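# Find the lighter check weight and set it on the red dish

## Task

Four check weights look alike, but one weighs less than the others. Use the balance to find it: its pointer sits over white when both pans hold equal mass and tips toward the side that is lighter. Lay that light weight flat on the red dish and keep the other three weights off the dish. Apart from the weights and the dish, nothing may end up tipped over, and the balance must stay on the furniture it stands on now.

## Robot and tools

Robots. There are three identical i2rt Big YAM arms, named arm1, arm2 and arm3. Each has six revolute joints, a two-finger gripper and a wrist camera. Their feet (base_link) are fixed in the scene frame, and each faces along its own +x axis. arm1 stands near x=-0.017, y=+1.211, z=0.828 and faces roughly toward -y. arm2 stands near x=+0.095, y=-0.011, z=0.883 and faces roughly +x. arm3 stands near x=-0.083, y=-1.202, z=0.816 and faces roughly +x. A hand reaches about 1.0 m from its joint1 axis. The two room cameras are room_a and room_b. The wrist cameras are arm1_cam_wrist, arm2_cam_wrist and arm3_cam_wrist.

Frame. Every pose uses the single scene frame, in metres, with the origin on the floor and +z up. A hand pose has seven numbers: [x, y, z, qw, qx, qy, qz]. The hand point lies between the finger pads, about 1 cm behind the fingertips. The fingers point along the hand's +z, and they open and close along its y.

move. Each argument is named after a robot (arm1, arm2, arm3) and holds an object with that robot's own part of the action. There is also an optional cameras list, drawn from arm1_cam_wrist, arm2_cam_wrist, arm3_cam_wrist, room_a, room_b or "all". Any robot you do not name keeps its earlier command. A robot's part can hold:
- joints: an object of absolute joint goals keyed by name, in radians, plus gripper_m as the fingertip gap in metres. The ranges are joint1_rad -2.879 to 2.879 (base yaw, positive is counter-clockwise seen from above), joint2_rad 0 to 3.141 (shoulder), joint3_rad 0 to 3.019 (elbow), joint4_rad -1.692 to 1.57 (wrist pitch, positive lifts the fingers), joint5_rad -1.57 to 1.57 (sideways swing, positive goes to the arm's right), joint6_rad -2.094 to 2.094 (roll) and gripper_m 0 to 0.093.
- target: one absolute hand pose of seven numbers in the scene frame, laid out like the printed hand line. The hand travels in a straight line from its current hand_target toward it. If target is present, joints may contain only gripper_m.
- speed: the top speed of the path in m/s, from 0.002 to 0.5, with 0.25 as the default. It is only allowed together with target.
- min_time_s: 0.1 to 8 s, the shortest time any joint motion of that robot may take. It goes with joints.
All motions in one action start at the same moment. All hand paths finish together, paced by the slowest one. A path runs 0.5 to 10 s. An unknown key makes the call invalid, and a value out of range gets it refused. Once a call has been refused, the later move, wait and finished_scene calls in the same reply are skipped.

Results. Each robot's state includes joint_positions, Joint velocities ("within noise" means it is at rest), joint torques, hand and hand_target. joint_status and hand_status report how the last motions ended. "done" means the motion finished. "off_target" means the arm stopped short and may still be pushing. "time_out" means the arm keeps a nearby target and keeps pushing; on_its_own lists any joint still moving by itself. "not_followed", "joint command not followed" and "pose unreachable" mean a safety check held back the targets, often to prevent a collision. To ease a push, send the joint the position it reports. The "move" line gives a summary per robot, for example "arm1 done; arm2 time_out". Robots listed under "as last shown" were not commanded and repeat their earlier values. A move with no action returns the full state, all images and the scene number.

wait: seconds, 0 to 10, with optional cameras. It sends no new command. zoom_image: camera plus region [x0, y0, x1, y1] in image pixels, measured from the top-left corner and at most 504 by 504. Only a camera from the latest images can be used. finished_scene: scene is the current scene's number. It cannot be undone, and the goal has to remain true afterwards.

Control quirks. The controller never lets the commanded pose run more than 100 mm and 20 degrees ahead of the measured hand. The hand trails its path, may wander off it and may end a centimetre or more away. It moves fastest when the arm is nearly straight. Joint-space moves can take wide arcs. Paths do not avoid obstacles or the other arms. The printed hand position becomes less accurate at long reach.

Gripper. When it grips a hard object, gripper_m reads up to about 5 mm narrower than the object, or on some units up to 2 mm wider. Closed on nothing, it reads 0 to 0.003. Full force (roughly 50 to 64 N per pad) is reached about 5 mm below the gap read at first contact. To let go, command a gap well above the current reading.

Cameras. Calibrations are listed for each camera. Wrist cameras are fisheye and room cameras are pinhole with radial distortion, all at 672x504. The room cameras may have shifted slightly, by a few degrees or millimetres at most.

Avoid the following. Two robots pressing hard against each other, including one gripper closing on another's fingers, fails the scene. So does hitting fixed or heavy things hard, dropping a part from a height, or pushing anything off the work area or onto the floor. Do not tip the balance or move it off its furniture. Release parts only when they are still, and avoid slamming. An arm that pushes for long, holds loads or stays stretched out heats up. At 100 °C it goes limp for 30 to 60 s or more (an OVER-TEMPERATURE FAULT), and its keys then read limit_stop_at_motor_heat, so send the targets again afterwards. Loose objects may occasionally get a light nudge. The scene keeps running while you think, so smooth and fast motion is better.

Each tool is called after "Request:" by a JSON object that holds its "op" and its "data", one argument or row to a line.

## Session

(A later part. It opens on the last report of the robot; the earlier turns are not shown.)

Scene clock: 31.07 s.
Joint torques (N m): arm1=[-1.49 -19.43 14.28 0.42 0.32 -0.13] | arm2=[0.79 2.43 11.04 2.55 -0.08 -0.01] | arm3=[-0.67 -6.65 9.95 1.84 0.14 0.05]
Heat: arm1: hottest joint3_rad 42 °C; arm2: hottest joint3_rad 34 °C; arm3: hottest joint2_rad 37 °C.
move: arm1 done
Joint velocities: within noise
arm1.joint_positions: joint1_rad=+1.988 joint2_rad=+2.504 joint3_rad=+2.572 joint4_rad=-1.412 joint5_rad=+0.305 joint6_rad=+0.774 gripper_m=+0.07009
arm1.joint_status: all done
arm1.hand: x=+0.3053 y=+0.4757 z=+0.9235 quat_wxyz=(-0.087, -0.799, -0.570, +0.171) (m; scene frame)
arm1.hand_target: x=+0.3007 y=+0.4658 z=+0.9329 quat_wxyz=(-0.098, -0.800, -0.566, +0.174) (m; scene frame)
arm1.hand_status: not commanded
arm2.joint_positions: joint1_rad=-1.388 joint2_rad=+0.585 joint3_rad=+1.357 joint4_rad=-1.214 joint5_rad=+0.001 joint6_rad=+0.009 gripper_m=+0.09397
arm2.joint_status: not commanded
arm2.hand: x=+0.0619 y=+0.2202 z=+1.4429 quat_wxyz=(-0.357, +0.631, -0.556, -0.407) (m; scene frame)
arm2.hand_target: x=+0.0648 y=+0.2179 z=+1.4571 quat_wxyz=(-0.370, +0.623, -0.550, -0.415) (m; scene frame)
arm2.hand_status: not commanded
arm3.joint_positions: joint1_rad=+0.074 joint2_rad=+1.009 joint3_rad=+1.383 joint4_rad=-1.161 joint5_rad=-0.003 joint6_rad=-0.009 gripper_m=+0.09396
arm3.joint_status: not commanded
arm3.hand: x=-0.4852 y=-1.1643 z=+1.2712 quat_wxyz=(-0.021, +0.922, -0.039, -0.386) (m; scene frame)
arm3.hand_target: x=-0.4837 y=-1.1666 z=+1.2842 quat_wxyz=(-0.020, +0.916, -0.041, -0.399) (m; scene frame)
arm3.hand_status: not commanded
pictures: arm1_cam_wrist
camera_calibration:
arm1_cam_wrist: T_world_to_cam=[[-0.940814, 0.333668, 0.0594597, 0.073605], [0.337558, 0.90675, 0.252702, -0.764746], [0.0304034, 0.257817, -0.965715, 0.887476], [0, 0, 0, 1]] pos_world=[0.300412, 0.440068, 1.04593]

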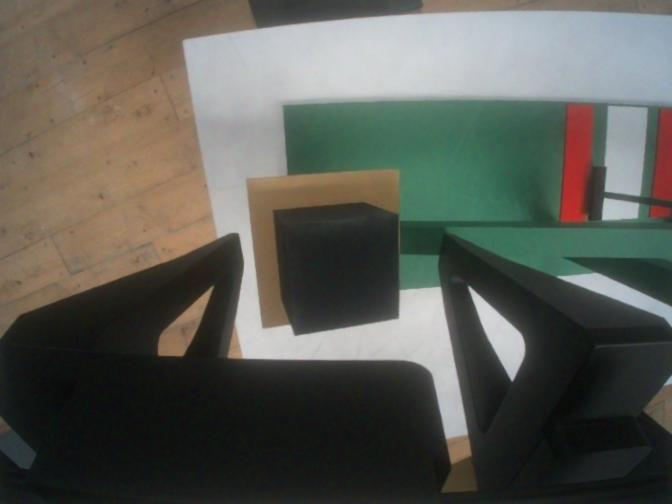

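Request:
{"op": "move", "data": {
  "arm1": {"joints":{"joint3_rad":2.74,"joint4_rad":-1.46},"min_time_s":0.5}
}}

Request:
{"op": "move", "data": {
  "arm1": {"joints":{"joint3_rad":2.615,"joint4_rad":-1.41},"min_time_s":1},
  "cameras": ["arm1_cam_wrist"]
}}

Scene clock: 32.33 s.
Joint torques (N m): arm1=[-1.85 -20.07 14.52 0.61 0.28 -0.18] | arm2=[0.73 2.2 11.02 2.54 -0.09 0] | arm3=[-0.67 -6.65 9.98 1.83 0.15 0.05]
Heat: arm1: hottest joint3_rad 42 °C; arm2: hottest joint3_rad 34 °C; arm3: hottest joint2_rad 37 °C.
move: arm1 done
Joint velocities: within noise
arm1.joint_positions: joint1_rad=+1.988 joint2_rad=+2.511 joint3_rad=+2.689 joint4_rad=-1.453 joint5_rad=+0.305 joint6_rad=+0.774 gripper_m=+0.07009
arm1.joint_status: all done
arm1.hand: x=+0.3112 y=+0.4652 z=+0.9666 quat_wxyz=(-0.120, -0.798, -0.563, +0.176) (m; scene frame)
arm1.hand_target: x=+0.3060 y=+0.4562 z=+0.9836 quat_wxyz=(-0.136, -0.799, -0.558, +0.179) (m; scene frame)
arm1.hand_status: not commanded
arm2, arm3: as last shown
pictures: none

Scene clock: 33.77 s.
Joint torques (N m): arm1=[-1.44 -19.9 10.84 1.25 0.25 -0.18] | arm2=[0.67 2.43 11.06 2.51 -0.09 -0.01] | arm3=[-0.67 -6.59 9.96 1.78 0.15 0.05]
Heat: arm1: hottest joint3_rad 42 °C; arm2: hottest joint3_rad 35 °C; arm3: hottest joint2_rad 37 °C.
move: arm1 done
Joint velocities: within noise
arm1.joint_positions: joint1_rad=+1.988 joint2_rad=+2.511 joint3_rad=+2.609 joint4_rad=-1.423 joint5_rad=+0.305 joint6_rad=+0.774 gripper_m=+0.07009
arm1.joint_status: all done
arm1.hand: x=+0.3075 y=+0.4716 z=+0.9329 quat_wxyz=(-0.096, -0.799, -0.568, +0.172) (m; scene frame)
arm1.hand_target: x=+0.3013 y=+0.4646 z=+0.9313 quat_wxyz=(-0.100, -0.800, -0.566, +0.174) (m; scene frame)
arm1.hand_status: not commanded
arm2, arm3: as last shown
pictures: arm1_cam_wrist
camera_calibration:
arm1_cam_wrist: T_world_to_cam=[[-0.941249, 0.334509, 0.0464211, 0.0883531], [0.33555, 0.9108, 0.240521, -0.754081], [0.0381761, 0.241967, -0.969533, 0.906183], [0, 0, 0, 1]] pos_world=[0.301599, 0.437995, 1.05585]

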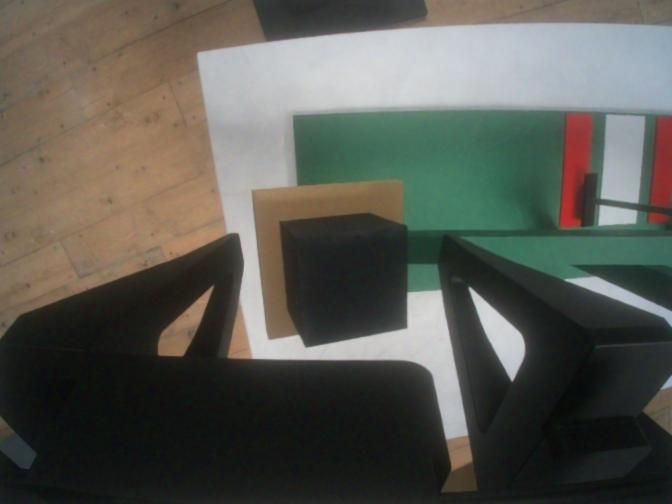

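Request:
{"op": "move", "data": {
  "arm1": {"joints":{"gripper_m":0.028}},
  "cameras": ["arm1_cam_wrist"]
}}

Scene clock: 34.57 s.
Joint torques (N m): arm1=[-1.67 -19.43 10.91 0.43 0.44 -0.11] | arm2=[0.73 2.32 10.99 2.48 -0.09 0] | arm3=[-0.62 -6.65 9.95 1.8 0.14 0.04]
Heat: arm1: hottest joint3_rad 42 °C; arm2: hottest joint3_rad 35 °C; arm3: hottest joint2_rad 37 °C.
move: arm1 off_target
Joint velocities: within noise
arm1.joint_positions: joint1_rad=+1.991 joint2_rad=+2.511 joint3_rad=+2.609 joint4_rad=-1.404 joint5_rad=+0.300 joint6_rad=+0.770 gripper_m=+0.03522
arm1.joint_status: gripper_m off_target (ended at +0.03525, target +0.02800)
arm1.hand: x=+0.3126 y=+0.4690 z=+0.9338 quat_wxyz=(-0.105, -0.797, -0.570, +0.171) (m; scene frame)
arm1.hand_target: x=+0.3013 y=+0.4645 z=+0.9313 quat_wxyz=(-0.100, -0.800, -0.566, +0.174) (m; scene frame)
arm1.hand_status: not commanded
arm2, arm3: as last shown
pictures: arm1_cam_wrist
camera_calibration:
arm1_cam_wrist: T_world_to_cam=[[-0.944385, 0.327425, 0.0304927, 0.113178], [0.325329, 0.916756, 0.231775, -0.745022], [0.0479346, 0.228805, -0.972291, 0.913135], [0, 0, 0, 1]] pos_world=[0.30549, 0.437016, 1.05706]

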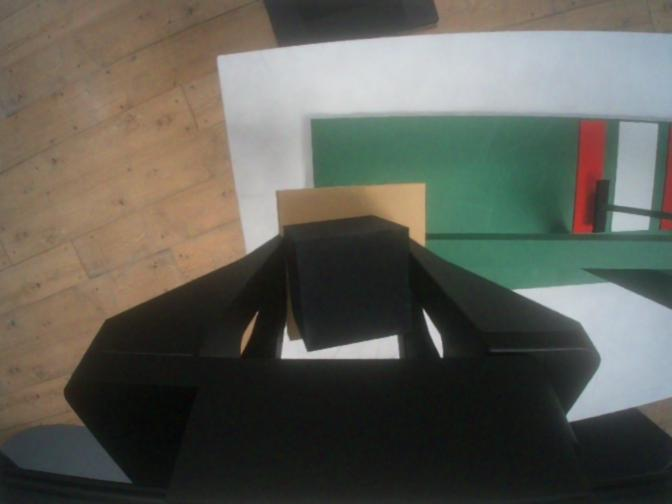

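Request:
{"op": "move", "data": {
  "arm1": {"target":[0.302,0.475,1.06,0.105,0.797,0.569,-0.172],"speed":0.15}
}}

Request:
{"op": "move", "data": {
  "arm1": {"joints":{"joint2_rad":1.7,"joint3_rad":1.9,"joint4_rad":-1.3},"min_time_s":1.8}
}}

Request:
{"op": "move", "data": {
  "arm1": {"joints":{"joint1_rad":-1.1,"joint5_rad":0,"joint6_rad":0,"joint4_rad":-1.1},"min_time_s":3},
  "cameras": ["arm1_cam_wrist","room_a"]
}}

Scene clock: 36.67 s.
Joint torques (N m): arm1=[-1.32 -23.12 14.28 0.95 0.42 -0.17] | arm2=[0.73 2.2 10.95 2.52 -0.11 0] | arm3=[-0.73 -6.71 9.95 1.81 0.15 0.06]
Heat: arm1: hottest joint3_rad 43 °C; arm2: hottest joint3_rad 35 °C; arm3: hottest joint2_rad 37 °C.
move: arm1 off_target
Joint velocities: within noise
arm1.joint_positions: joint1_rad=+1.991 joint2_rad=+2.541 joint3_rad=+2.876 joint4_rad=-1.648 joint5_rad=+0.297 joint6_rad=+0.754 gripper_m=+0.03513
arm1.joint_status: not commanded
arm1.hand: x=+0.3061 y=+0.4839 z=+1.0113 quat_wxyz=(-0.101, -0.792, -0.577, +0.170) (m; scene frame)
arm1.hand_target: x=+0.3004 y=+0.4783 z=+1.0591 quat_wxyz=(-0.141, -0.789, -0.570, +0.179) (m; scene frame)
arm1.hand_status: off_target (0.050 m and 1.2 deg from the pose sent, 0.127 m and 0.1 deg at the start; pose on its path clipped on 6 of 50 steps; a joint's target at an end of its range on 23 of 50 steps)
arm2, arm3: as last shown
pictures: none

Scene clock: 39.23 s.
Joint torques (N m): arm1=[-1.61 -14.45 11.89 1.77 0.37 -0.25] | arm2=[0.62 2.32 11.06 2.55 -0.09 -0.01] | arm3=[-0.56 -6.65 9.96 1.8 0.15 0.06]
Heat: arm1: hottest joint3_rad 43 °C; arm2: hottest joint3_rad 35 °C; arm3: hottest joint2_rad 37 °C.
move: arm1 done
Joint velocities: within noise
arm1.joint_positions: joint1_rad=+1.991 joint2_rad=+1.725 joint3_rad=+1.885 joint4_rad=-1.316 joint5_rad=+0.297 joint6_rad=+0.754 gripper_m=+0.03513
arm1.joint_status: all done
arm1.hand: x=+0.2268 y=+0.6387 z=+1.1646 quat_wxyz=(-0.176, -0.789, -0.561, +0.181) (m; scene frame)
arm1.hand_target: x=+0.2213 y=+0.6359 z=+1.1886 quat_wxyz=(-0.201, -0.785, -0.555, +0.188) (m; scene frame)
arm1.hand_status: not commanded
arm2, arm3: as last shown
pictures: none

Scene clock: 42.93 s.
Joint torques (N m): arm1=[0.73 -15.44 12.04 2.1 -0.03 -0.22] | arm2=[0.73 2.26 11.06 2.51 -0.1 -0.02] | arm3=[-0.62 -6.65 9.98 1.85 0.15 0.05]
Heat: arm1: hottest joint3_rad 45 °C; arm2: hottest joint3_rad 36 °C; arm3: hottest joint2_rad 37 °C.
move: arm1 done
Joint velocities: within noise
arm1.joint_positions: joint1_rad=-1.109 joint2_rad=+1.725 joint3_rad=+1.885 joint4_rad=-1.120 joint5_rad=+0.002 joint6_rad=+0.015 gripper_m=+0.03512
arm1.joint_status: all done
arm1.hand: x=-0.3461 y=+1.7911 z=+1.1795 quat_wxyz=(+0.146, -0.821, +0.485, +0.262) (m; scene frame)
arm1.hand_target: x=-0.3516 y=+1.7881 z=+1.2065 quat_wxyz=(+0.160, -0.819, +0.470, +0.287) (m; scene frame)
arm1.hand_status: not commanded
arm2, arm3: as last shown
pictures: arm1_cam_wrist, room_a
camera_calibration:
arm1_cam_wrist: T_world_to_cam=[[0.872983, 0.487609, -0.0117445, -0.557371], [0.487739, -0.872543, 0.0279226, 1.70173], [0.00336771, -0.0301042, -0.999541, 1.36158], [0, 0, 0, 1]] pos_world=[-0.34801, 1.7976, 1.3069]

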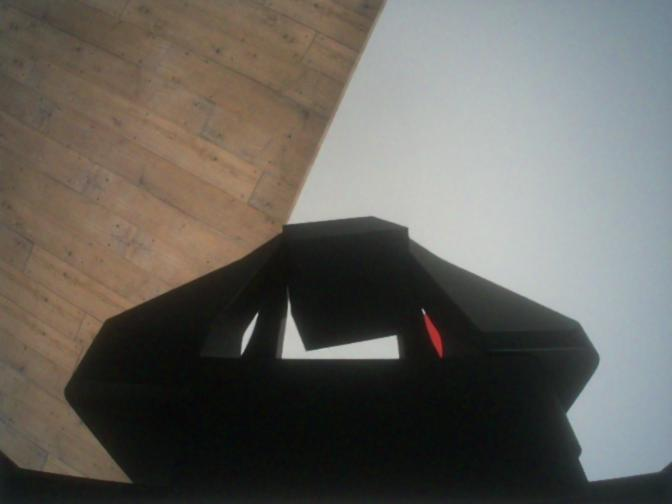

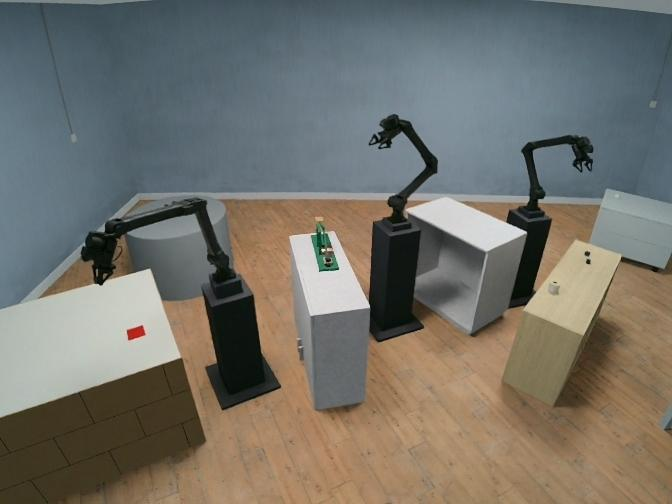

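Request:
{"op": "move", "data": {
  "arm1": {"target":[-0.15,1.59,1.10,0.1494,-0.7888,0.5574,0.2113],"speed":0.35},
  "cameras": ["arm1_cam_wrist"]
}}

Scene clock: 44.87 s.
Joint torques (N m): arm1=[-1.26 -6.77 11.84 1.43 -0.04 -0.21] | arm2=[0.73 2.26 11.08 2.51 -0.1 0] | arm3=[-0.62 -6.71 9.95 1.84 0.14 0.05]
Heat: arm1: hottest joint3_rad 45 °C; arm2: hottest joint3_rad 36 °C; arm3: hottest joint2_rad 37 °C.
move: arm1 off_target
Joint velocities: within noise
arm1.joint_positions: joint1_rad=-1.266 joint2_rad=+1.075 joint3_rad=+1.025 joint4_rad=-1.031 joint5_rad=+0.016 joint6_rad=+0.017 gripper_m=+0.03512
arm1.joint_status: not commanded
arm1.hand: x=-0.1548 y=+1.5870 z=+1.0850 quat_wxyz=(+0.138, -0.793, +0.560, +0.198) (m; scene frame)
arm1.hand_target: x=-0.1500 y=+1.5898 z=+1.0998 quat_wxyz=(+0.150, -0.789, +0.558, +0.211) (m; scene frame)
arm1.hand_status: off_target (0.016 m and 2.1 deg from the pose sent, 0.292 m and 10.9 deg at the start)
arm2, arm3: as last shown
pictures: arm1_cam_wrist
camera_calibration:
arm1_cam_wrist: T_world_to_cam=[[0.941635, 0.336635, 0.000701308, -0.38932], [0.332718, -0.930991, 0.15018, 1.36909], [0.0512089, -0.141182, -0.988658, 1.43225], [0, 0, 0, 1]] pos_world=[-0.162268, 1.60788, 1.21067]

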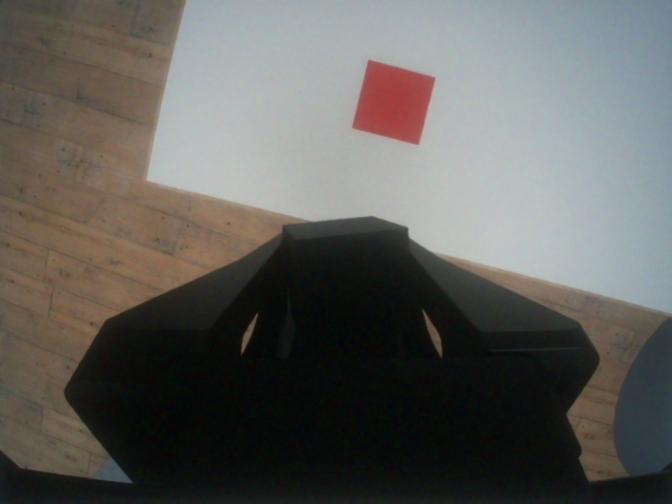

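Request:
{"op": "move", "data": {
  "arm1": {"target":[-0.122,1.65,0.90,0.1343,-0.7657,0.6059,0.1697],"speed":0.25},
  "cameras": ["arm1_cam_wrist"]
}}

Scene clock: 47.20 s.
Joint torques (N m): arm1=[-1.67 -7.71 10.29 1.78 0.01 -0.17] | arm2=[0.5 2.37 11.02 2.58 -0.1 -0.01] | arm3=[-0.67 -6.65 9.95 1.83 0.15 0.05]
Heat: arm1: hottest joint3_rad 45 °C; arm2: hottest joint3_rad 36 °C; arm3: hottest joint2_rad 37 °C.
move: arm1 off_target
Joint velocities: within noise
arm1.joint_positions: joint1_rad=-1.376 joint2_rad=+1.414 joint3_rad=+0.793 joint4_rad=-0.545 joint5_rad=+0.013 joint6_rad=+0.016 gripper_m=+0.03512
arm1.joint_status: not commanded
arm1.hand: x=-0.1244 y=+1.6363 z=+0.8919 quat_wxyz=(+0.123, -0.769, +0.607, +0.157) (m; scene frame)
arm1.hand_target: x=-0.1219 y=+1.6496 z=+0.9003 quat_wxyz=(+0.134, -0.766, +0.606, +0.170) (m; scene frame)
arm1.hand_status: off_target (0.016 m and 2.0 deg from the pose sent, 0.198 m and 7.0 deg at the start)
arm2.joint_positions: joint1_rad=-1.388 joint2_rad=+0.585 joint3_rad=+1.357 joint4_rad=-1.214 joint5_rad=+0.001 joint6_rad=+0.009 gripper_m=+0.09397
arm2.joint_status: not commanded
arm2.hand: x=+0.0619 y=+0.2202 z=+1.4429 quat_wxyz=(-0.357, +0.631, -0.556, -0.407) (m; scene frame)
arm2.hand_target: x=+0.0648 y=+0.2179 z=+1.4571 quat_wxyz=(-0.370, +0.623, -0.550, -0.415) (m; scene frame)
arm2.hand_status: not commanded
arm3.joint_positions: joint1_rad=+0.074 joint2_rad=+1.009 joint3_rad=+1.383 joint4_rad=-1.161 joint5_rad=-0.003 joint6_rad=-0.009 gripper_m=+0.09396
arm3.joint_status: not commanded
arm3.hand: x=-0.4852 y=-1.1643 z=+1.2712 quat_wxyz=(-0.021, +0.922, -0.039, -0.386) (m; scene frame)
arm3.hand_target: x=-0.4837 y=-1.1666 z=+1.2842 quat_wxyz=(-0.020, +0.916, -0.041, -0.399) (m; scene frame)
arm3.hand_status: not commanded
pictures: arm1_cam_wrist
camera_calibration:
arm1_cam_wrist: T_world_to_cam=[[0.972036, 0.234831, 0.00107553, -0.264314], [0.228102, -0.945251, 0.233388, 1.36996], [0.0558234, -0.226617, -0.972383, 1.37251], [0, 0, 0, 1]] pos_world=[-0.132186, 1.66806, 1.01516]

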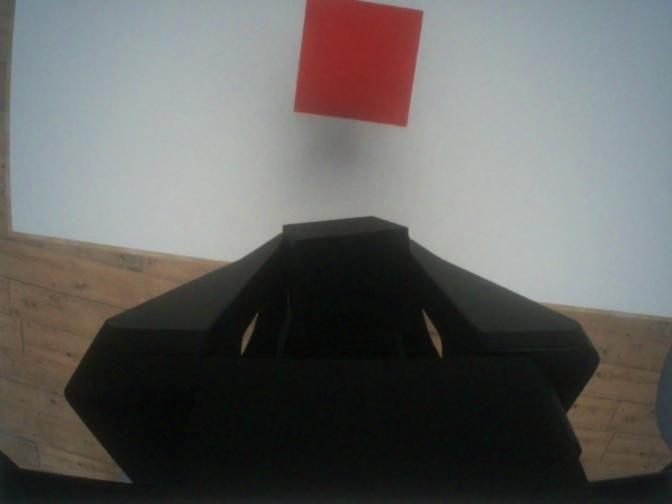

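Request:
{"op": "move", "data": {
  "arm1": {"target":[-0.136,1.748,0.82,0.1343,-0.7657,0.6059,0.1697],"speed":0.2},
  "cameras": ["arm1_cam_wrist","room_a","room_b"]
}}

Request:
{"op": "zoom_image", "data": {
  "camera": "room_a",
  "region": [80, 270, 200, 360]
}}

Request:
{"op": "zoom_image", "data": {
  "camera": "room_b",
  "region": [540, 170, 660, 260]
}}

Scene clock: 49.13 s.
Joint torques (N m): arm1=[-0.85 -10.81 11.43 1.68 0.02 -0.24] | arm2=[0.73 2.37 11.03 2.56 -0.1 -0.01] | arm3=[-0.67 -6.71 9.94 1.81 0.15 0.06]
Heat: arm1: hottest joint3_rad 45 °C; arm2: hottest joint3_rad 36 °C; arm3: hottest joint2_rad 37 °C.
move: arm1 off_target
Joint velocities: within noise
arm1.joint_positions: joint1_rad=-1.398 joint2_rad=+1.778 joint3_rad=+0.964 joint4_rad=-0.374 joint5_rad=+0.005 joint6_rad=+0.000 gripper_m=+0.03512
arm1.joint_status: not commanded
arm1.hand: x=-0.1361 y=+1.7183 z=+0.8057 quat_wxyz=(+0.116, -0.770, +0.610, +0.148) (m; scene frame)
arm1.hand_target: x=-0.1355 y=+1.7465 z=+0.8211 quat_wxyz=(+0.135, -0.766, +0.606, +0.170) (m; scene frame)
arm1.hand_status: off_target (0.033 m and 3.3 deg from the pose sent, 0.133 m and 2.0 deg at the start)
arm2, arm3: as last shown
pictures: arm1_cam_wrist, room_a, room_b
camera_calibration:
arm1_cam_wrist: T_world_to_cam=[[0.972997, 0.230817, 0.000257405, -0.264349], [0.223052, -0.940552, 0.256144, 1.44314], [0.0593645, -0.24917, -0.966639, 1.3426], [0, 0, 0, 1]] pos_world=[-0.144388, 1.7529, 0.928229]

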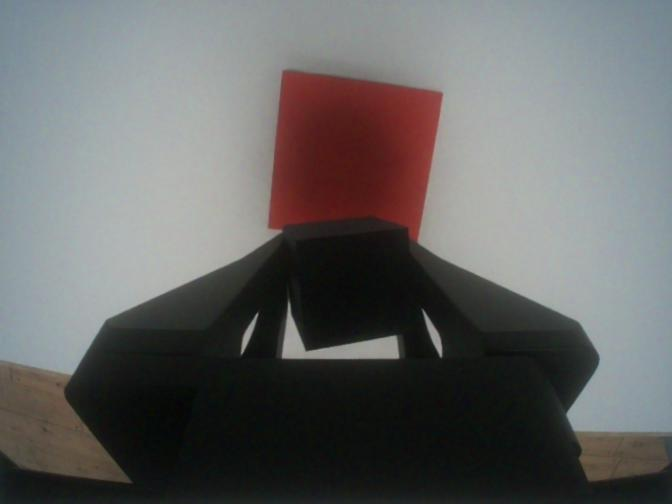

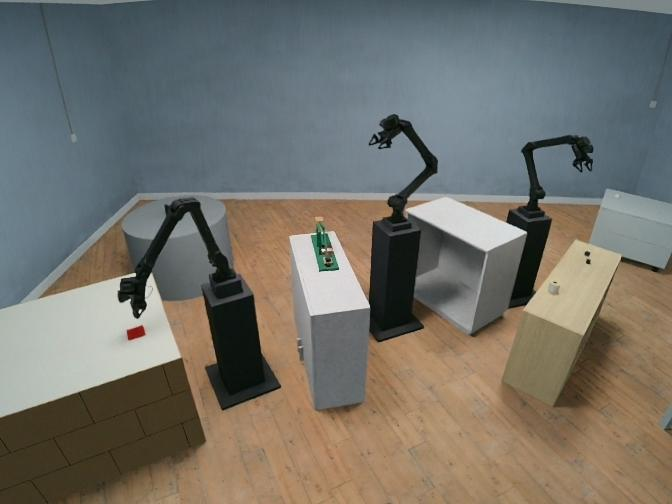

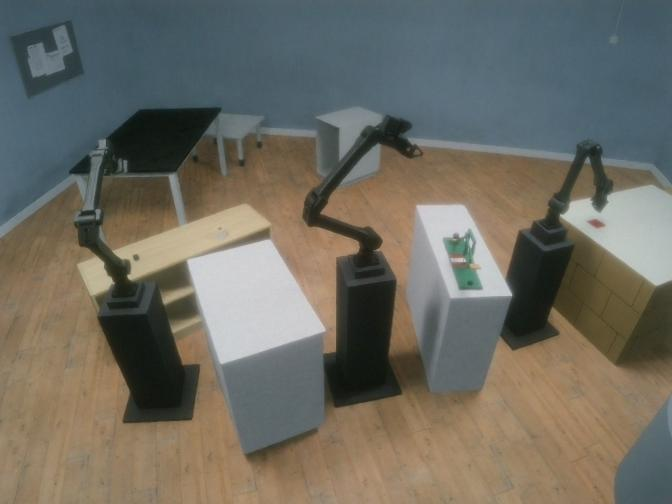

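Scaled by 4.200 from the camera's 672x504 image, which has a finer 960x720 frame.

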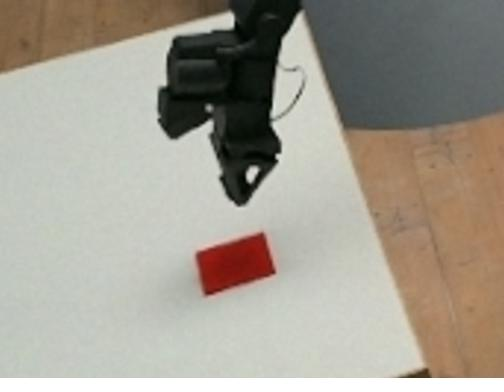

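Scaled by 4.200 from the camera's 672x504 image, which has a finer 960x720 frame.

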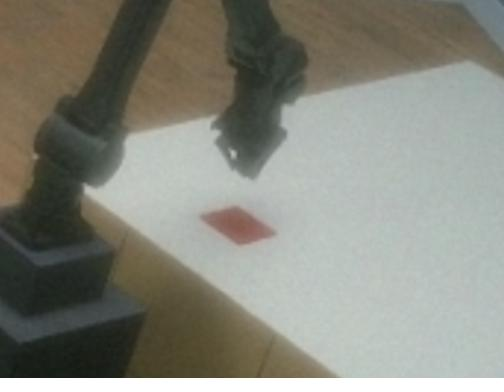

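Request:
{"op": "move", "data": {
  "arm1": {"target":[-0.136,1.775,0.80,0.1343,-0.7657,0.6059,0.1697],"speed":0.1},
  "cameras": ["arm1_cam_wrist","room_b","room_a"]
}}

Request:
{"op": "zoom_image", "data": {
  "camera": "room_b",
  "region": [570, 190, 630, 235]
}}

Request:
{"op": "zoom_image", "data": {
  "camera": "room_a",
  "region": [110, 300, 170, 345]
}}

Scene clock: 50.47 s.
Joint torques (N m): arm1=[-1.38 -11.22 11.29 1.66 -0.03 -0.22] | arm2=[0.62 2.14 11.06 2.54 -0.1 -0.02] | arm3=[-0.62 -6.71 9.96 1.85 0.15 0.06]
Heat: arm1: hottest joint3_rad 45 °C; arm2: hottest joint3_rad 36 °C; arm3: hottest joint2_rad 37 °C.
move: arm1 off_target
Joint velocities: within noise
arm1.joint_positions: joint1_rad=-1.411 joint2_rad=+1.869 joint3_rad=+1.037 joint4_rad=-0.356 joint5_rad=+0.000 joint6_rad=-0.011 gripper_m=+0.03512
arm1.joint_status: not commanded
arm1.hand: x=-0.1366 y=+1.7456 z=+0.7862 quat_wxyz=(+0.116, -0.770, +0.610, +0.149) (m; scene frame)
arm1.hand_target: x=-0.1355 y=+1.7736 z=+0.8011 quat_wxyz=(+0.135, -0.766, +0.606, +0.169) (m; scene frame)
arm1.hand_status: off_target (0.032 m and 3.3 deg from the pose sent, 0.057 m and 3.3 deg at the start)
arm2, arm3: as last shown
pictures: arm1_cam_wrist, room_a, room_b
camera_calibration:
arm1_cam_wrist: T_world_to_cam=[[0.97319, 0.230003, -0.00038774, -0.268293], [0.222451, -0.940802, 0.255748, 1.4746], [0.0584581, -0.248977, -0.966743, 1.3302], [0, 0, 0, 1]] pos_world=[-0.144686, 1.7802, 0.90873]

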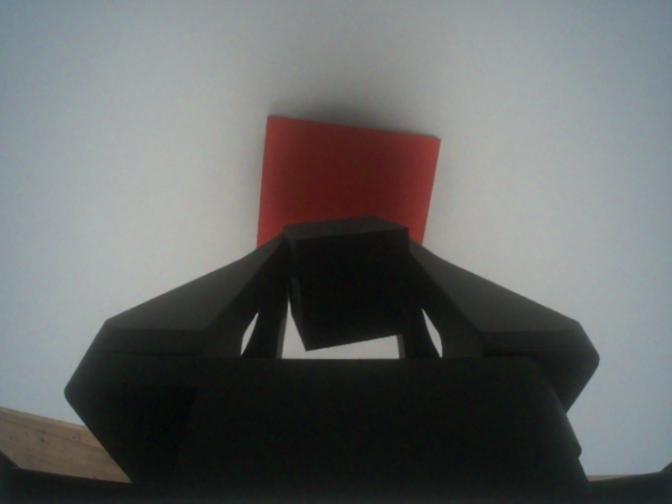

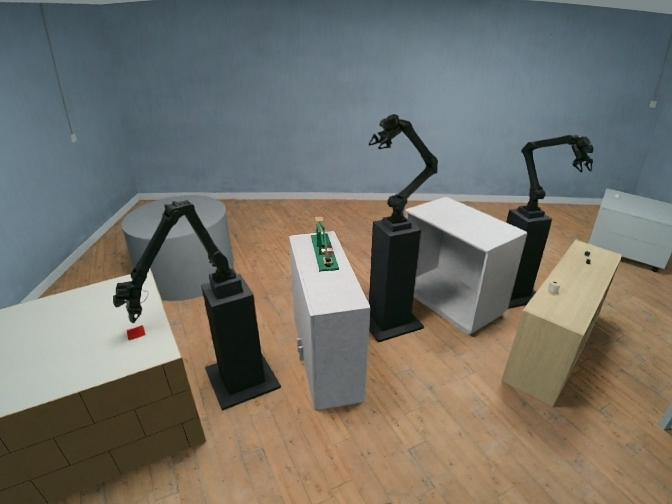

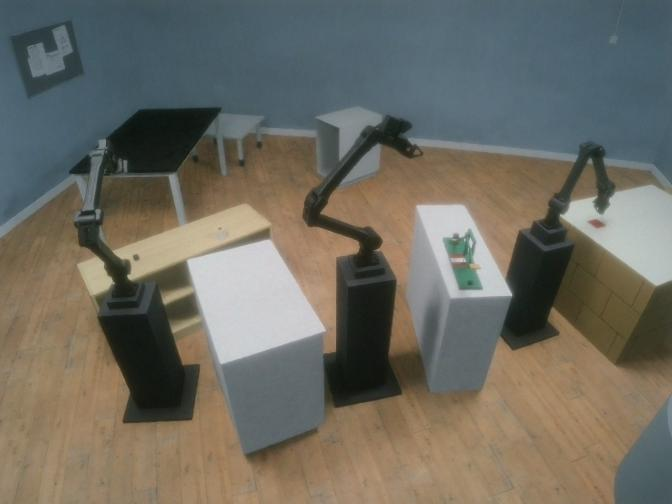

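Scaled by 8.400 from the camera's 672x504 image, which has a finer 960x720 frame.

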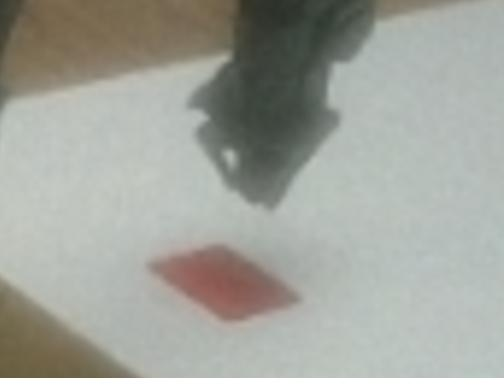

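Scaled by 8.400 from the camera's 672x504 image, which has a finer 960x720 frame.

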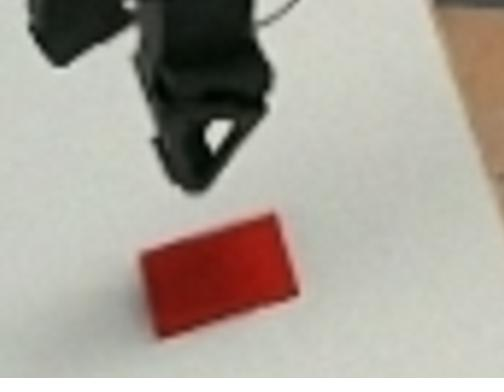

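Request:
{"op": "move", "data": {
  "arm1": {"target":[-0.137,1.783,0.775,0.1343,-0.7657,0.6059,0.1697],"speed":0.1},
  "cameras": ["arm1_cam_wrist","room_b","room_a"]
}}

Request:
{"op": "zoom_image", "data": {
  "camera": "room_b",
  "region": [570, 190, 630, 235]
}}

Request:
{"op": "zoom_image", "data": {
  "camera": "room_a",
  "region": [110, 300, 170, 345]
}}

Scene clock: 52.30 s.
Joint torques (N m): arm1=[-1.73 -12.16 10.84 1.73 -0.03 -0.23] | arm2=[0.67 2.26 11.07 2.54 -0.09 0] | arm3=[-0.62 -6.65 9.96 1.8 0.15 0.05]
Heat: arm1: hottest joint3_rad 45 °C; arm2: hottest joint3_rad 37 °C; arm3: hottest joint2_rad 37 °C.
move: arm1 off_target
Joint velocities: within noise
arm1.joint_positions: joint1_rad=-1.411 joint2_rad=+1.937 joint3_rad=+1.056 joint4_rad=-0.307 joint5_rad=-0.001 joint6_rad=-0.013 gripper_m=+0.03512
arm1.joint_status: not commanded
arm1.hand: x=-0.1386 y=+1.7540 z=+0.7613 quat_wxyz=(+0.116, -0.770, +0.609, +0.149) (m; scene frame)
arm1.hand_target: x=-0.1365 y=+1.7816 z=+0.7760 quat_wxyz=(+0.135, -0.766, +0.606, +0.169) (m; scene frame)
arm1.hand_status: off_target (0.032 m and 3.3 deg from the pose sent, 0.039 m and 3.3 deg at the start)
arm2, arm3: as last shown
pictures: arm1_cam_wrist, room_a, room_b
camera_calibration:
arm1_cam_wrist: T_world_to_cam=[[0.97282, 0.231561, -0.000388875, -0.271027], [0.223952, -0.940425, 0.255824, 1.48879], [0.0588732, -0.248958, -0.966723, 1.30844], [0, 0, 0, 1]] pos_world=[-0.146788, 1.7886, 0.88393]

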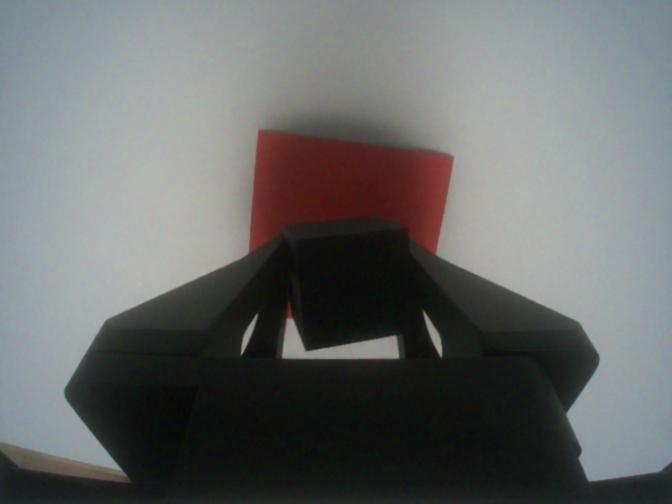

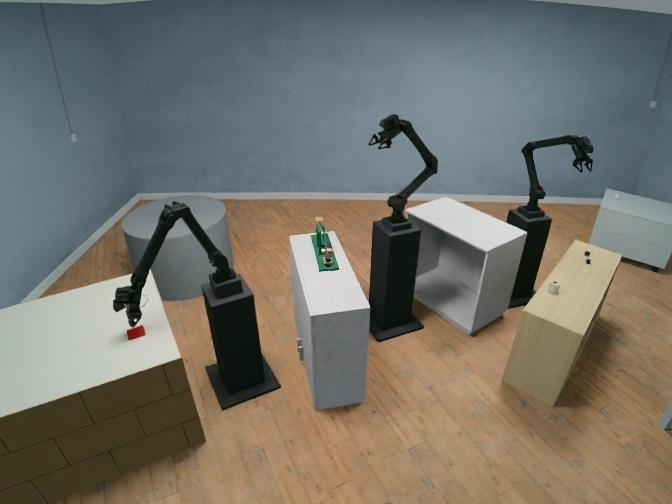

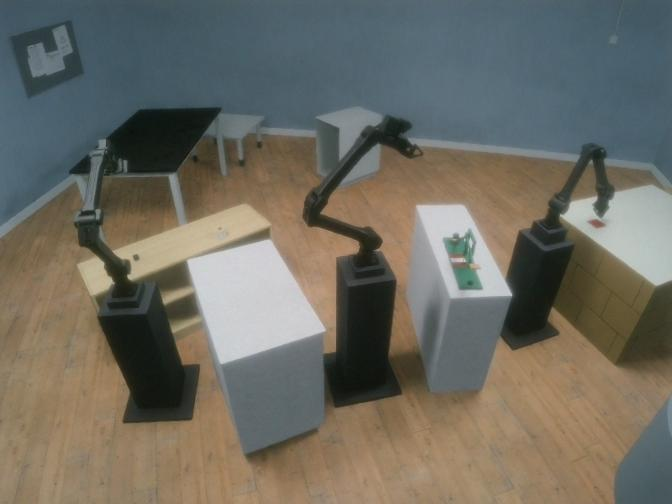

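Scaled by 8.400 from the camera's 672x504 image, which has a finer 960x720 frame.

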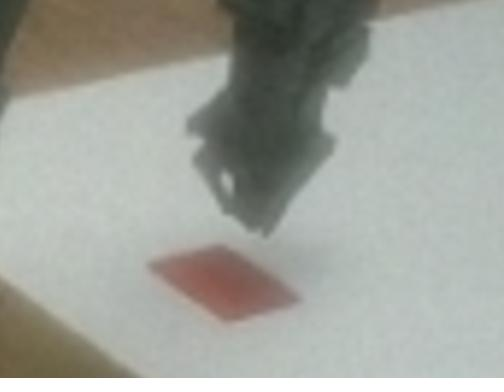

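Scaled by 8.400 from the camera's 672x504 image, which has a finer 960x720 frame.

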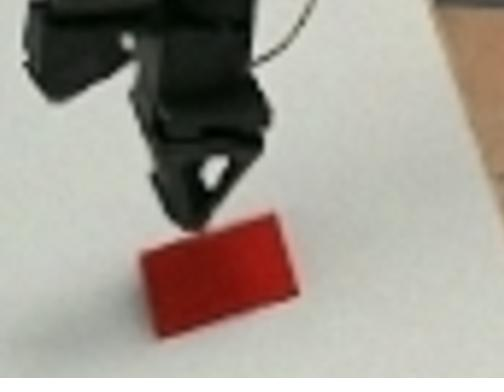

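Request:
{"op": "move", "data": {
  "arm1": {"target":[-0.136,1.784,0.758,0.1343,-0.7657,0.6059,0.1697],"speed":0.06},
  "cameras": ["arm1_cam_wrist"]
}}

Request:
{"op": "move", "data": {
  "arm1": {"target":[-0.136,1.785,0.750,0.1343,-0.7657,0.6059,0.1697],"speed":0.05},
  "cameras": ["arm1_cam_wrist","room_b","room_a"]
}}

Request:
{"op": "zoom_image", "data": {
  "camera": "room_b",
  "region": [570, 190, 630, 235]
}}

Request:
{"op": "zoom_image", "data": {
  "camera": "room_a",
  "region": [110, 300, 170, 345]
}}

Scene clock: 53.63 s.
Joint torques (N m): arm1=[-1.14 -12.45 10.44 1.77 -0.02 -0.27] | arm2=[0.67 2.37 11.02 2.54 -0.08 0] | arm3=[-0.67 -6.65 9.96 1.81 0.14 0.04]
Heat: arm1: hottest joint3_rad 45 °C; arm2: hottest joint3_rad 37 °C; arm3: hottest joint2_rad 37 °C.
move: arm1 off_target
Joint velocities: within noise
arm1.joint_positions: joint1_rad=-1.414 joint2_rad=+1.973 joint3_rad=+1.056 joint4_rad=-0.270 joint5_rad=-0.002 joint6_rad=-0.015 gripper_m=+0.03512
arm1.joint_status: not commanded
arm1.hand: x=-0.1377 y=+1.7554 z=+0.7454 quat_wxyz=(+0.116, -0.770, +0.609, +0.149) (m; scene frame)
arm1.hand_target: x=-0.1355 y=+1.7827 z=+0.7590 quat_wxyz=(+0.135, -0.766, +0.606, +0.169) (m; scene frame)
arm1.hand_status: off_target (0.031 m and 3.2 deg from the pose sent, 0.030 m and 3.3 deg at the start)
arm2, arm3: as last shown
pictures: arm1_cam_wrist
camera_calibration:
arm1_cam_wrist: T_world_to_cam=[[0.972849, 0.23144, -0.000597269, -0.271884], [0.223958, -0.940738, 0.254666, 1.49535], [0.058378, -0.247885, -0.967029, 1.29149], [0, 0, 0, 1]] pos_world=[-0.145787, 1.7898, 0.867931]

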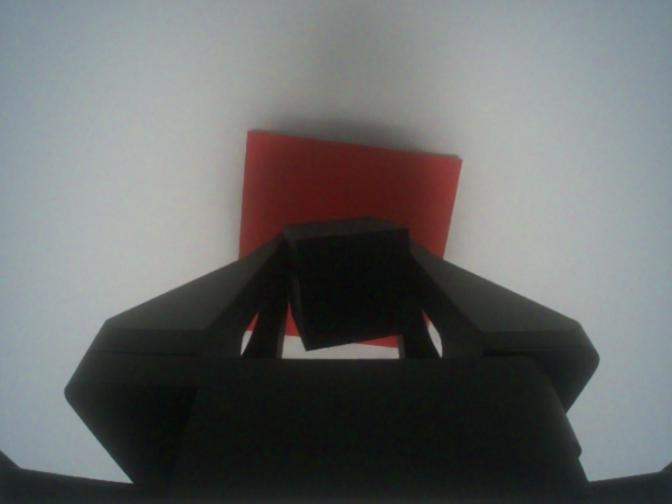

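Scene clock: 54.63 s.
Joint torques (N m): arm1=[-1.49 -11.87 10.32 1.66 -0.06 -0.23] | arm2=[0.79 2.49 11.04 2.52 -0.1 -0.02] | arm3=[-0.62 -6.65 9.94 1.83 0.15 0.06]
Heat: arm1: hottest joint3_rad 45 °C; arm2: hottest joint3_rad 37 °C; arm3: hottest joint2_rad 37 °C.
move: arm1 off_target
Joint velocities: within noise
arm1.joint_positions: joint1_rad=-1.414 joint2_rad=+1.990 joint3_rad=+1.057 joint4_rad=-0.254 joint5_rad=-0.002 joint6_rad=-0.015 gripper_m=+0.03512
arm1.joint_status: not commanded
arm1.hand: x=-0.1378 y=+1.7564 z=+0.7386 quat_wxyz=(+0.116, -0.770, +0.609, +0.150) (m; scene frame)
arm1.hand_target: x=-0.1356 y=+1.7838 z=+0.7512 quat_wxyz=(+0.135, -0.766, +0.606, +0.170) (m; scene frame)
arm1.hand_status: off_target (0.031 m and 3.1 deg from the pose sent, 0.030 m and 3.2 deg at the start)
arm2, arm3: as last shown
pictures: arm1_cam_wrist, room_a, room_b
camera_calibration:
arm1_cam_wrist: T_world_to_cam=[[0.972808, 0.231613, -0.000808381, -0.272133], [0.224266, -0.941065, 0.253184, 1.49983], [0.0578799, -0.24648, -0.967418, 1.28299], [0, 0, 0, 1]] pos_world=[-0.145887, 1.7907, 0.861233]

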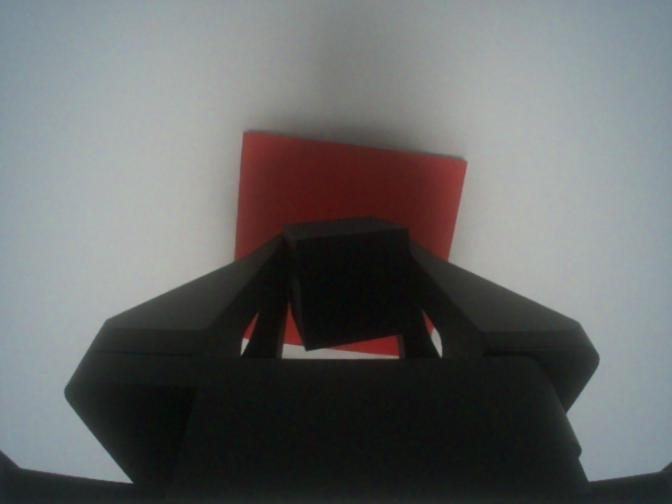

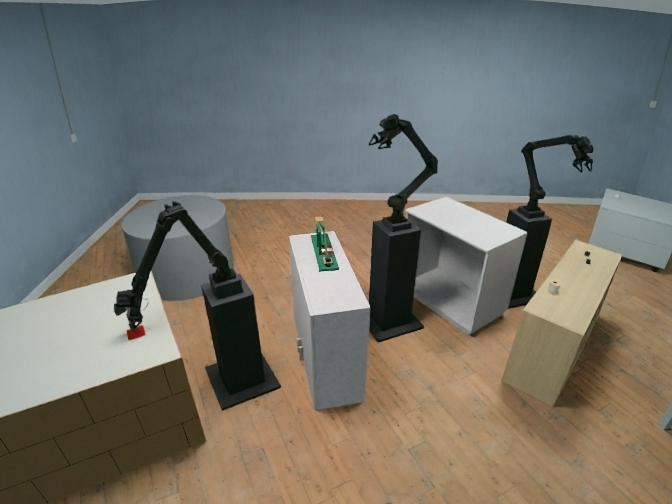

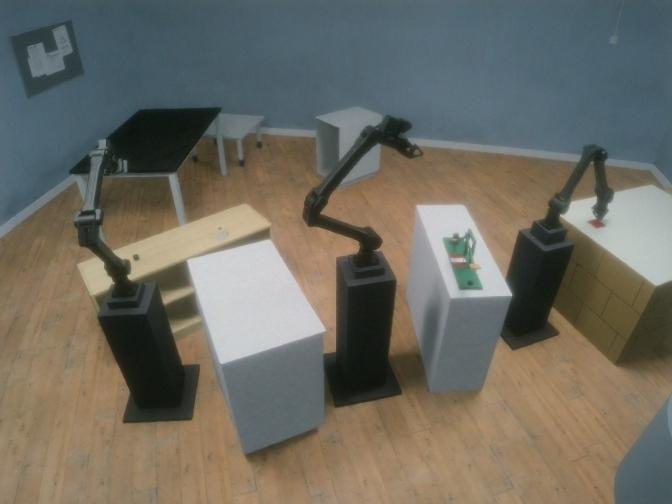

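Scaled by 8.400 from the camera's 672x504 image, which has a finer 960x720 frame.

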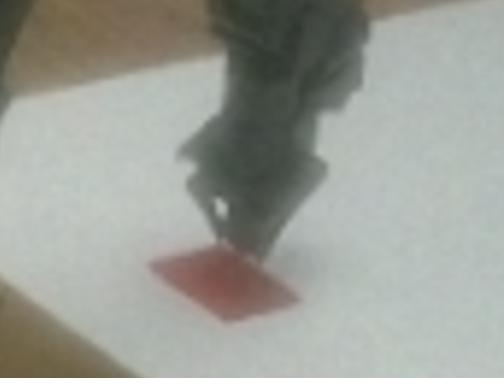

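Scaled by 8.400 from the camera's 672x504 image, which has a finer 960x720 frame.

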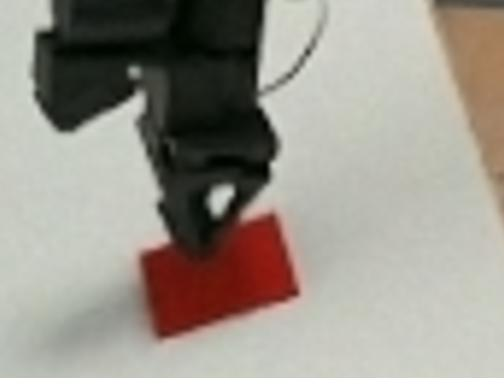

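Request:
{"op": "move", "data": {
  "arm1": {"target":[-0.138,1.795,0.737,0.1343,-0.7657,0.6059,0.1697],"speed":0.06},
  "cameras": ["arm1_cam_wrist"]
}}

Request:
{"op": "move", "data": {
  "arm1": {"target":[-0.138,1.796,0.730,0.1343,-0.7657,0.6059,0.1697],"speed":0.04},
  "cameras": ["arm1_cam_wrist","room_b","room_a"]
}}

Request:
{"op": "zoom_image", "data": {
  "camera": "room_b",
  "region": [570, 190, 630, 235]
}}

Request:
{"op": "zoom_image", "data": {
  "camera": "room_a",
  "region": [110, 300, 170, 345]
}}

Scene clock: 56.00 s.
Joint torques (N m): arm1=[-0.91 -12.45 9.95 1.73 -0.04 -0.24] | arm2=[0.67 2.49 11.03 2.54 -0.09 0] | arm3=[-0.62 -6.71 9.96 1.81 0.14 0.05]
Heat: arm1: hottest joint3_rad 45 °C; arm2: hottest joint3_rad 37 °C; arm3: hottest joint2_rad 37 °C.
move: arm1 off_target
Joint velocities: within noise
arm1.joint_positions: joint1_rad=-1.414 joint2_rad=+2.034 joint3_rad=+1.091 joint4_rad=-0.241 joint5_rad=-0.002 joint6_rad=-0.016 gripper_m=+0.03512
arm1.joint_status: not commanded
arm1.hand: x=-0.1401 y=+1.7673 z=+0.7265 quat_wxyz=(+0.117, -0.770, +0.609, +0.151) (m; scene frame)
arm1.hand_target: x=-0.1375 y=+1.7938 z=+0.7381 quat_wxyz=(+0.135, -0.766, +0.606, +0.169) (m; scene frame)
arm1.hand_status: off_target (0.030 m and 3.0 deg from the pose sent, 0.039 m and 3.1 deg at the start)
arm2, arm3: as last shown
pictures: arm1_cam_wrist
camera_calibration:
arm1_cam_wrist: T_world_to_cam=[[0.972821, 0.231557, -0.000564373, -0.272561], [0.224259, -0.94155, 0.25138, 1.51574], [0.0576774, -0.244674, -0.967888, 1.27124], [0, 0, 0, 1]] pos_world=[-0.148086, 1.80129, 0.849236]

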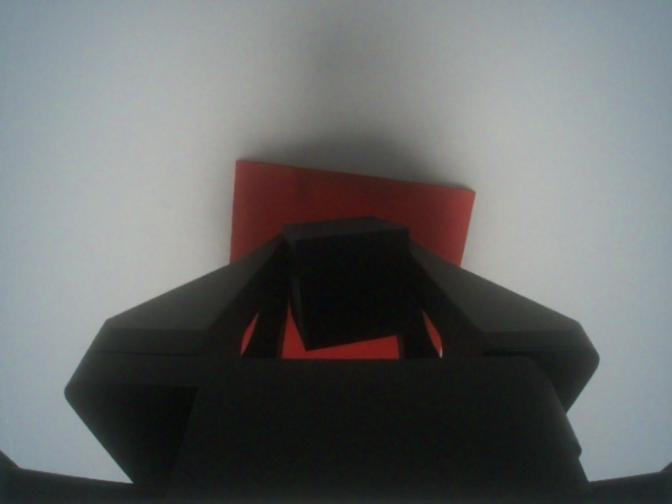

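Scene clock: 57.00 s.
Joint torques (N m): arm1=[-1.38 -12.81 9.96 1.8 -0.03 -0.21] | arm2=[0.79 2.2 11.03 2.54 -0.1 0] | arm3=[-0.56 -6.59 9.95 1.81 0.15 0.05]
Heat: arm1: hottest joint3_rad 45 °C; arm2: hottest joint3_rad 37 °C; arm3: hottest joint2_rad 37 °C.
move: arm1 off_target
Joint velocities: within noise
arm1.joint_positions: joint1_rad=-1.415 joint2_rad=+2.051 joint3_rad=+1.095 joint4_rad=-0.228 joint5_rad=-0.002 joint6_rad=-0.016 gripper_m=+0.03512
arm1.joint_status: not commanded
arm1.hand: x=-0.1403 y=+1.7685 z=+0.7198 quat_wxyz=(+0.117, -0.770, +0.609, +0.151) (m; scene frame)
arm1.hand_target: x=-0.1376 y=+1.7948 z=+0.7310 quat_wxyz=(+0.135, -0.766, +0.606, +0.169) (m; scene frame)
arm1.hand_status: off_target (0.029 m and 3.0 deg from the pose sent, 0.029 m and 3.0 deg at the start)
arm2, arm3: as last shown
pictures: arm1_cam_wrist, room_a, room_b
camera_calibration:
arm1_cam_wrist: T_world_to_cam=[[0.972795, 0.231667, -0.000825772, -0.272631], [0.224476, -0.941705, 0.250605, 1.51956], [0.0572793, -0.243973, -0.968089, 1.2639], [0, 0, 0, 1]] pos_world=[-0.148286, 1.80249, 0.842537]

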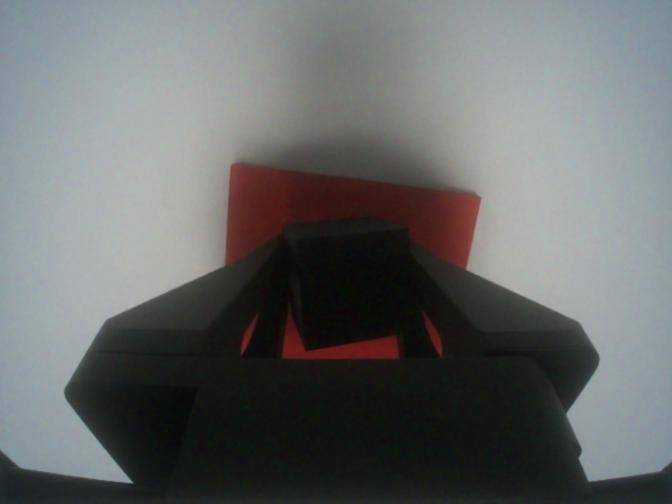

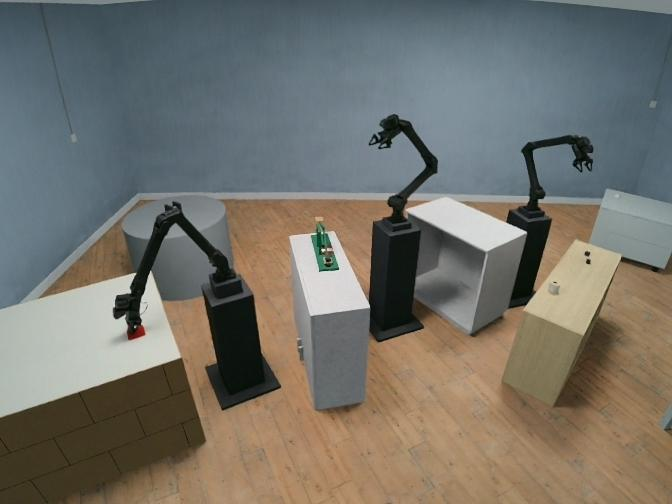

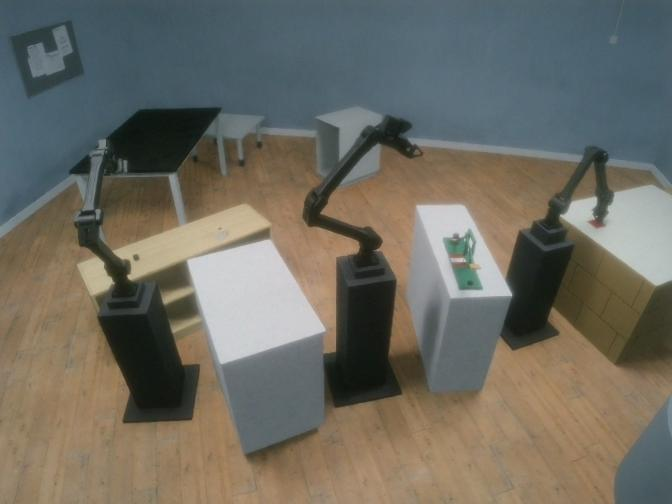

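Scaled by 8.400 from the camera's 672x504 image, which has a finer 960x720 frame.

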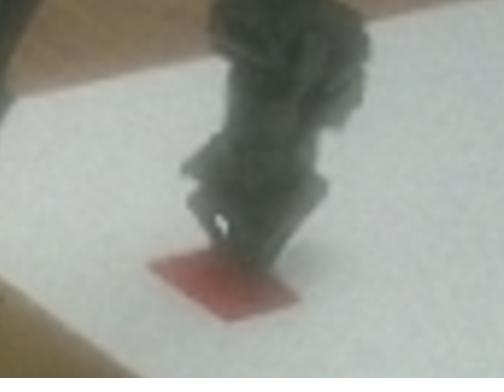

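Scaled by 8.400 from the camera's 672x504 image, which has a finer 960x720 frame.

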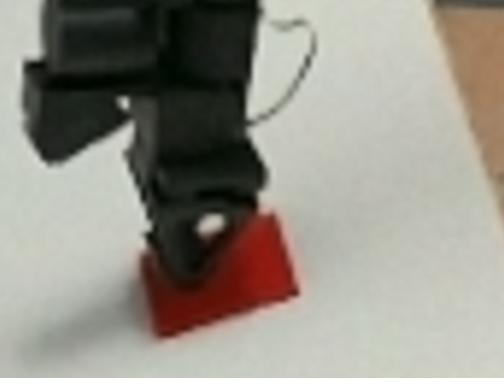

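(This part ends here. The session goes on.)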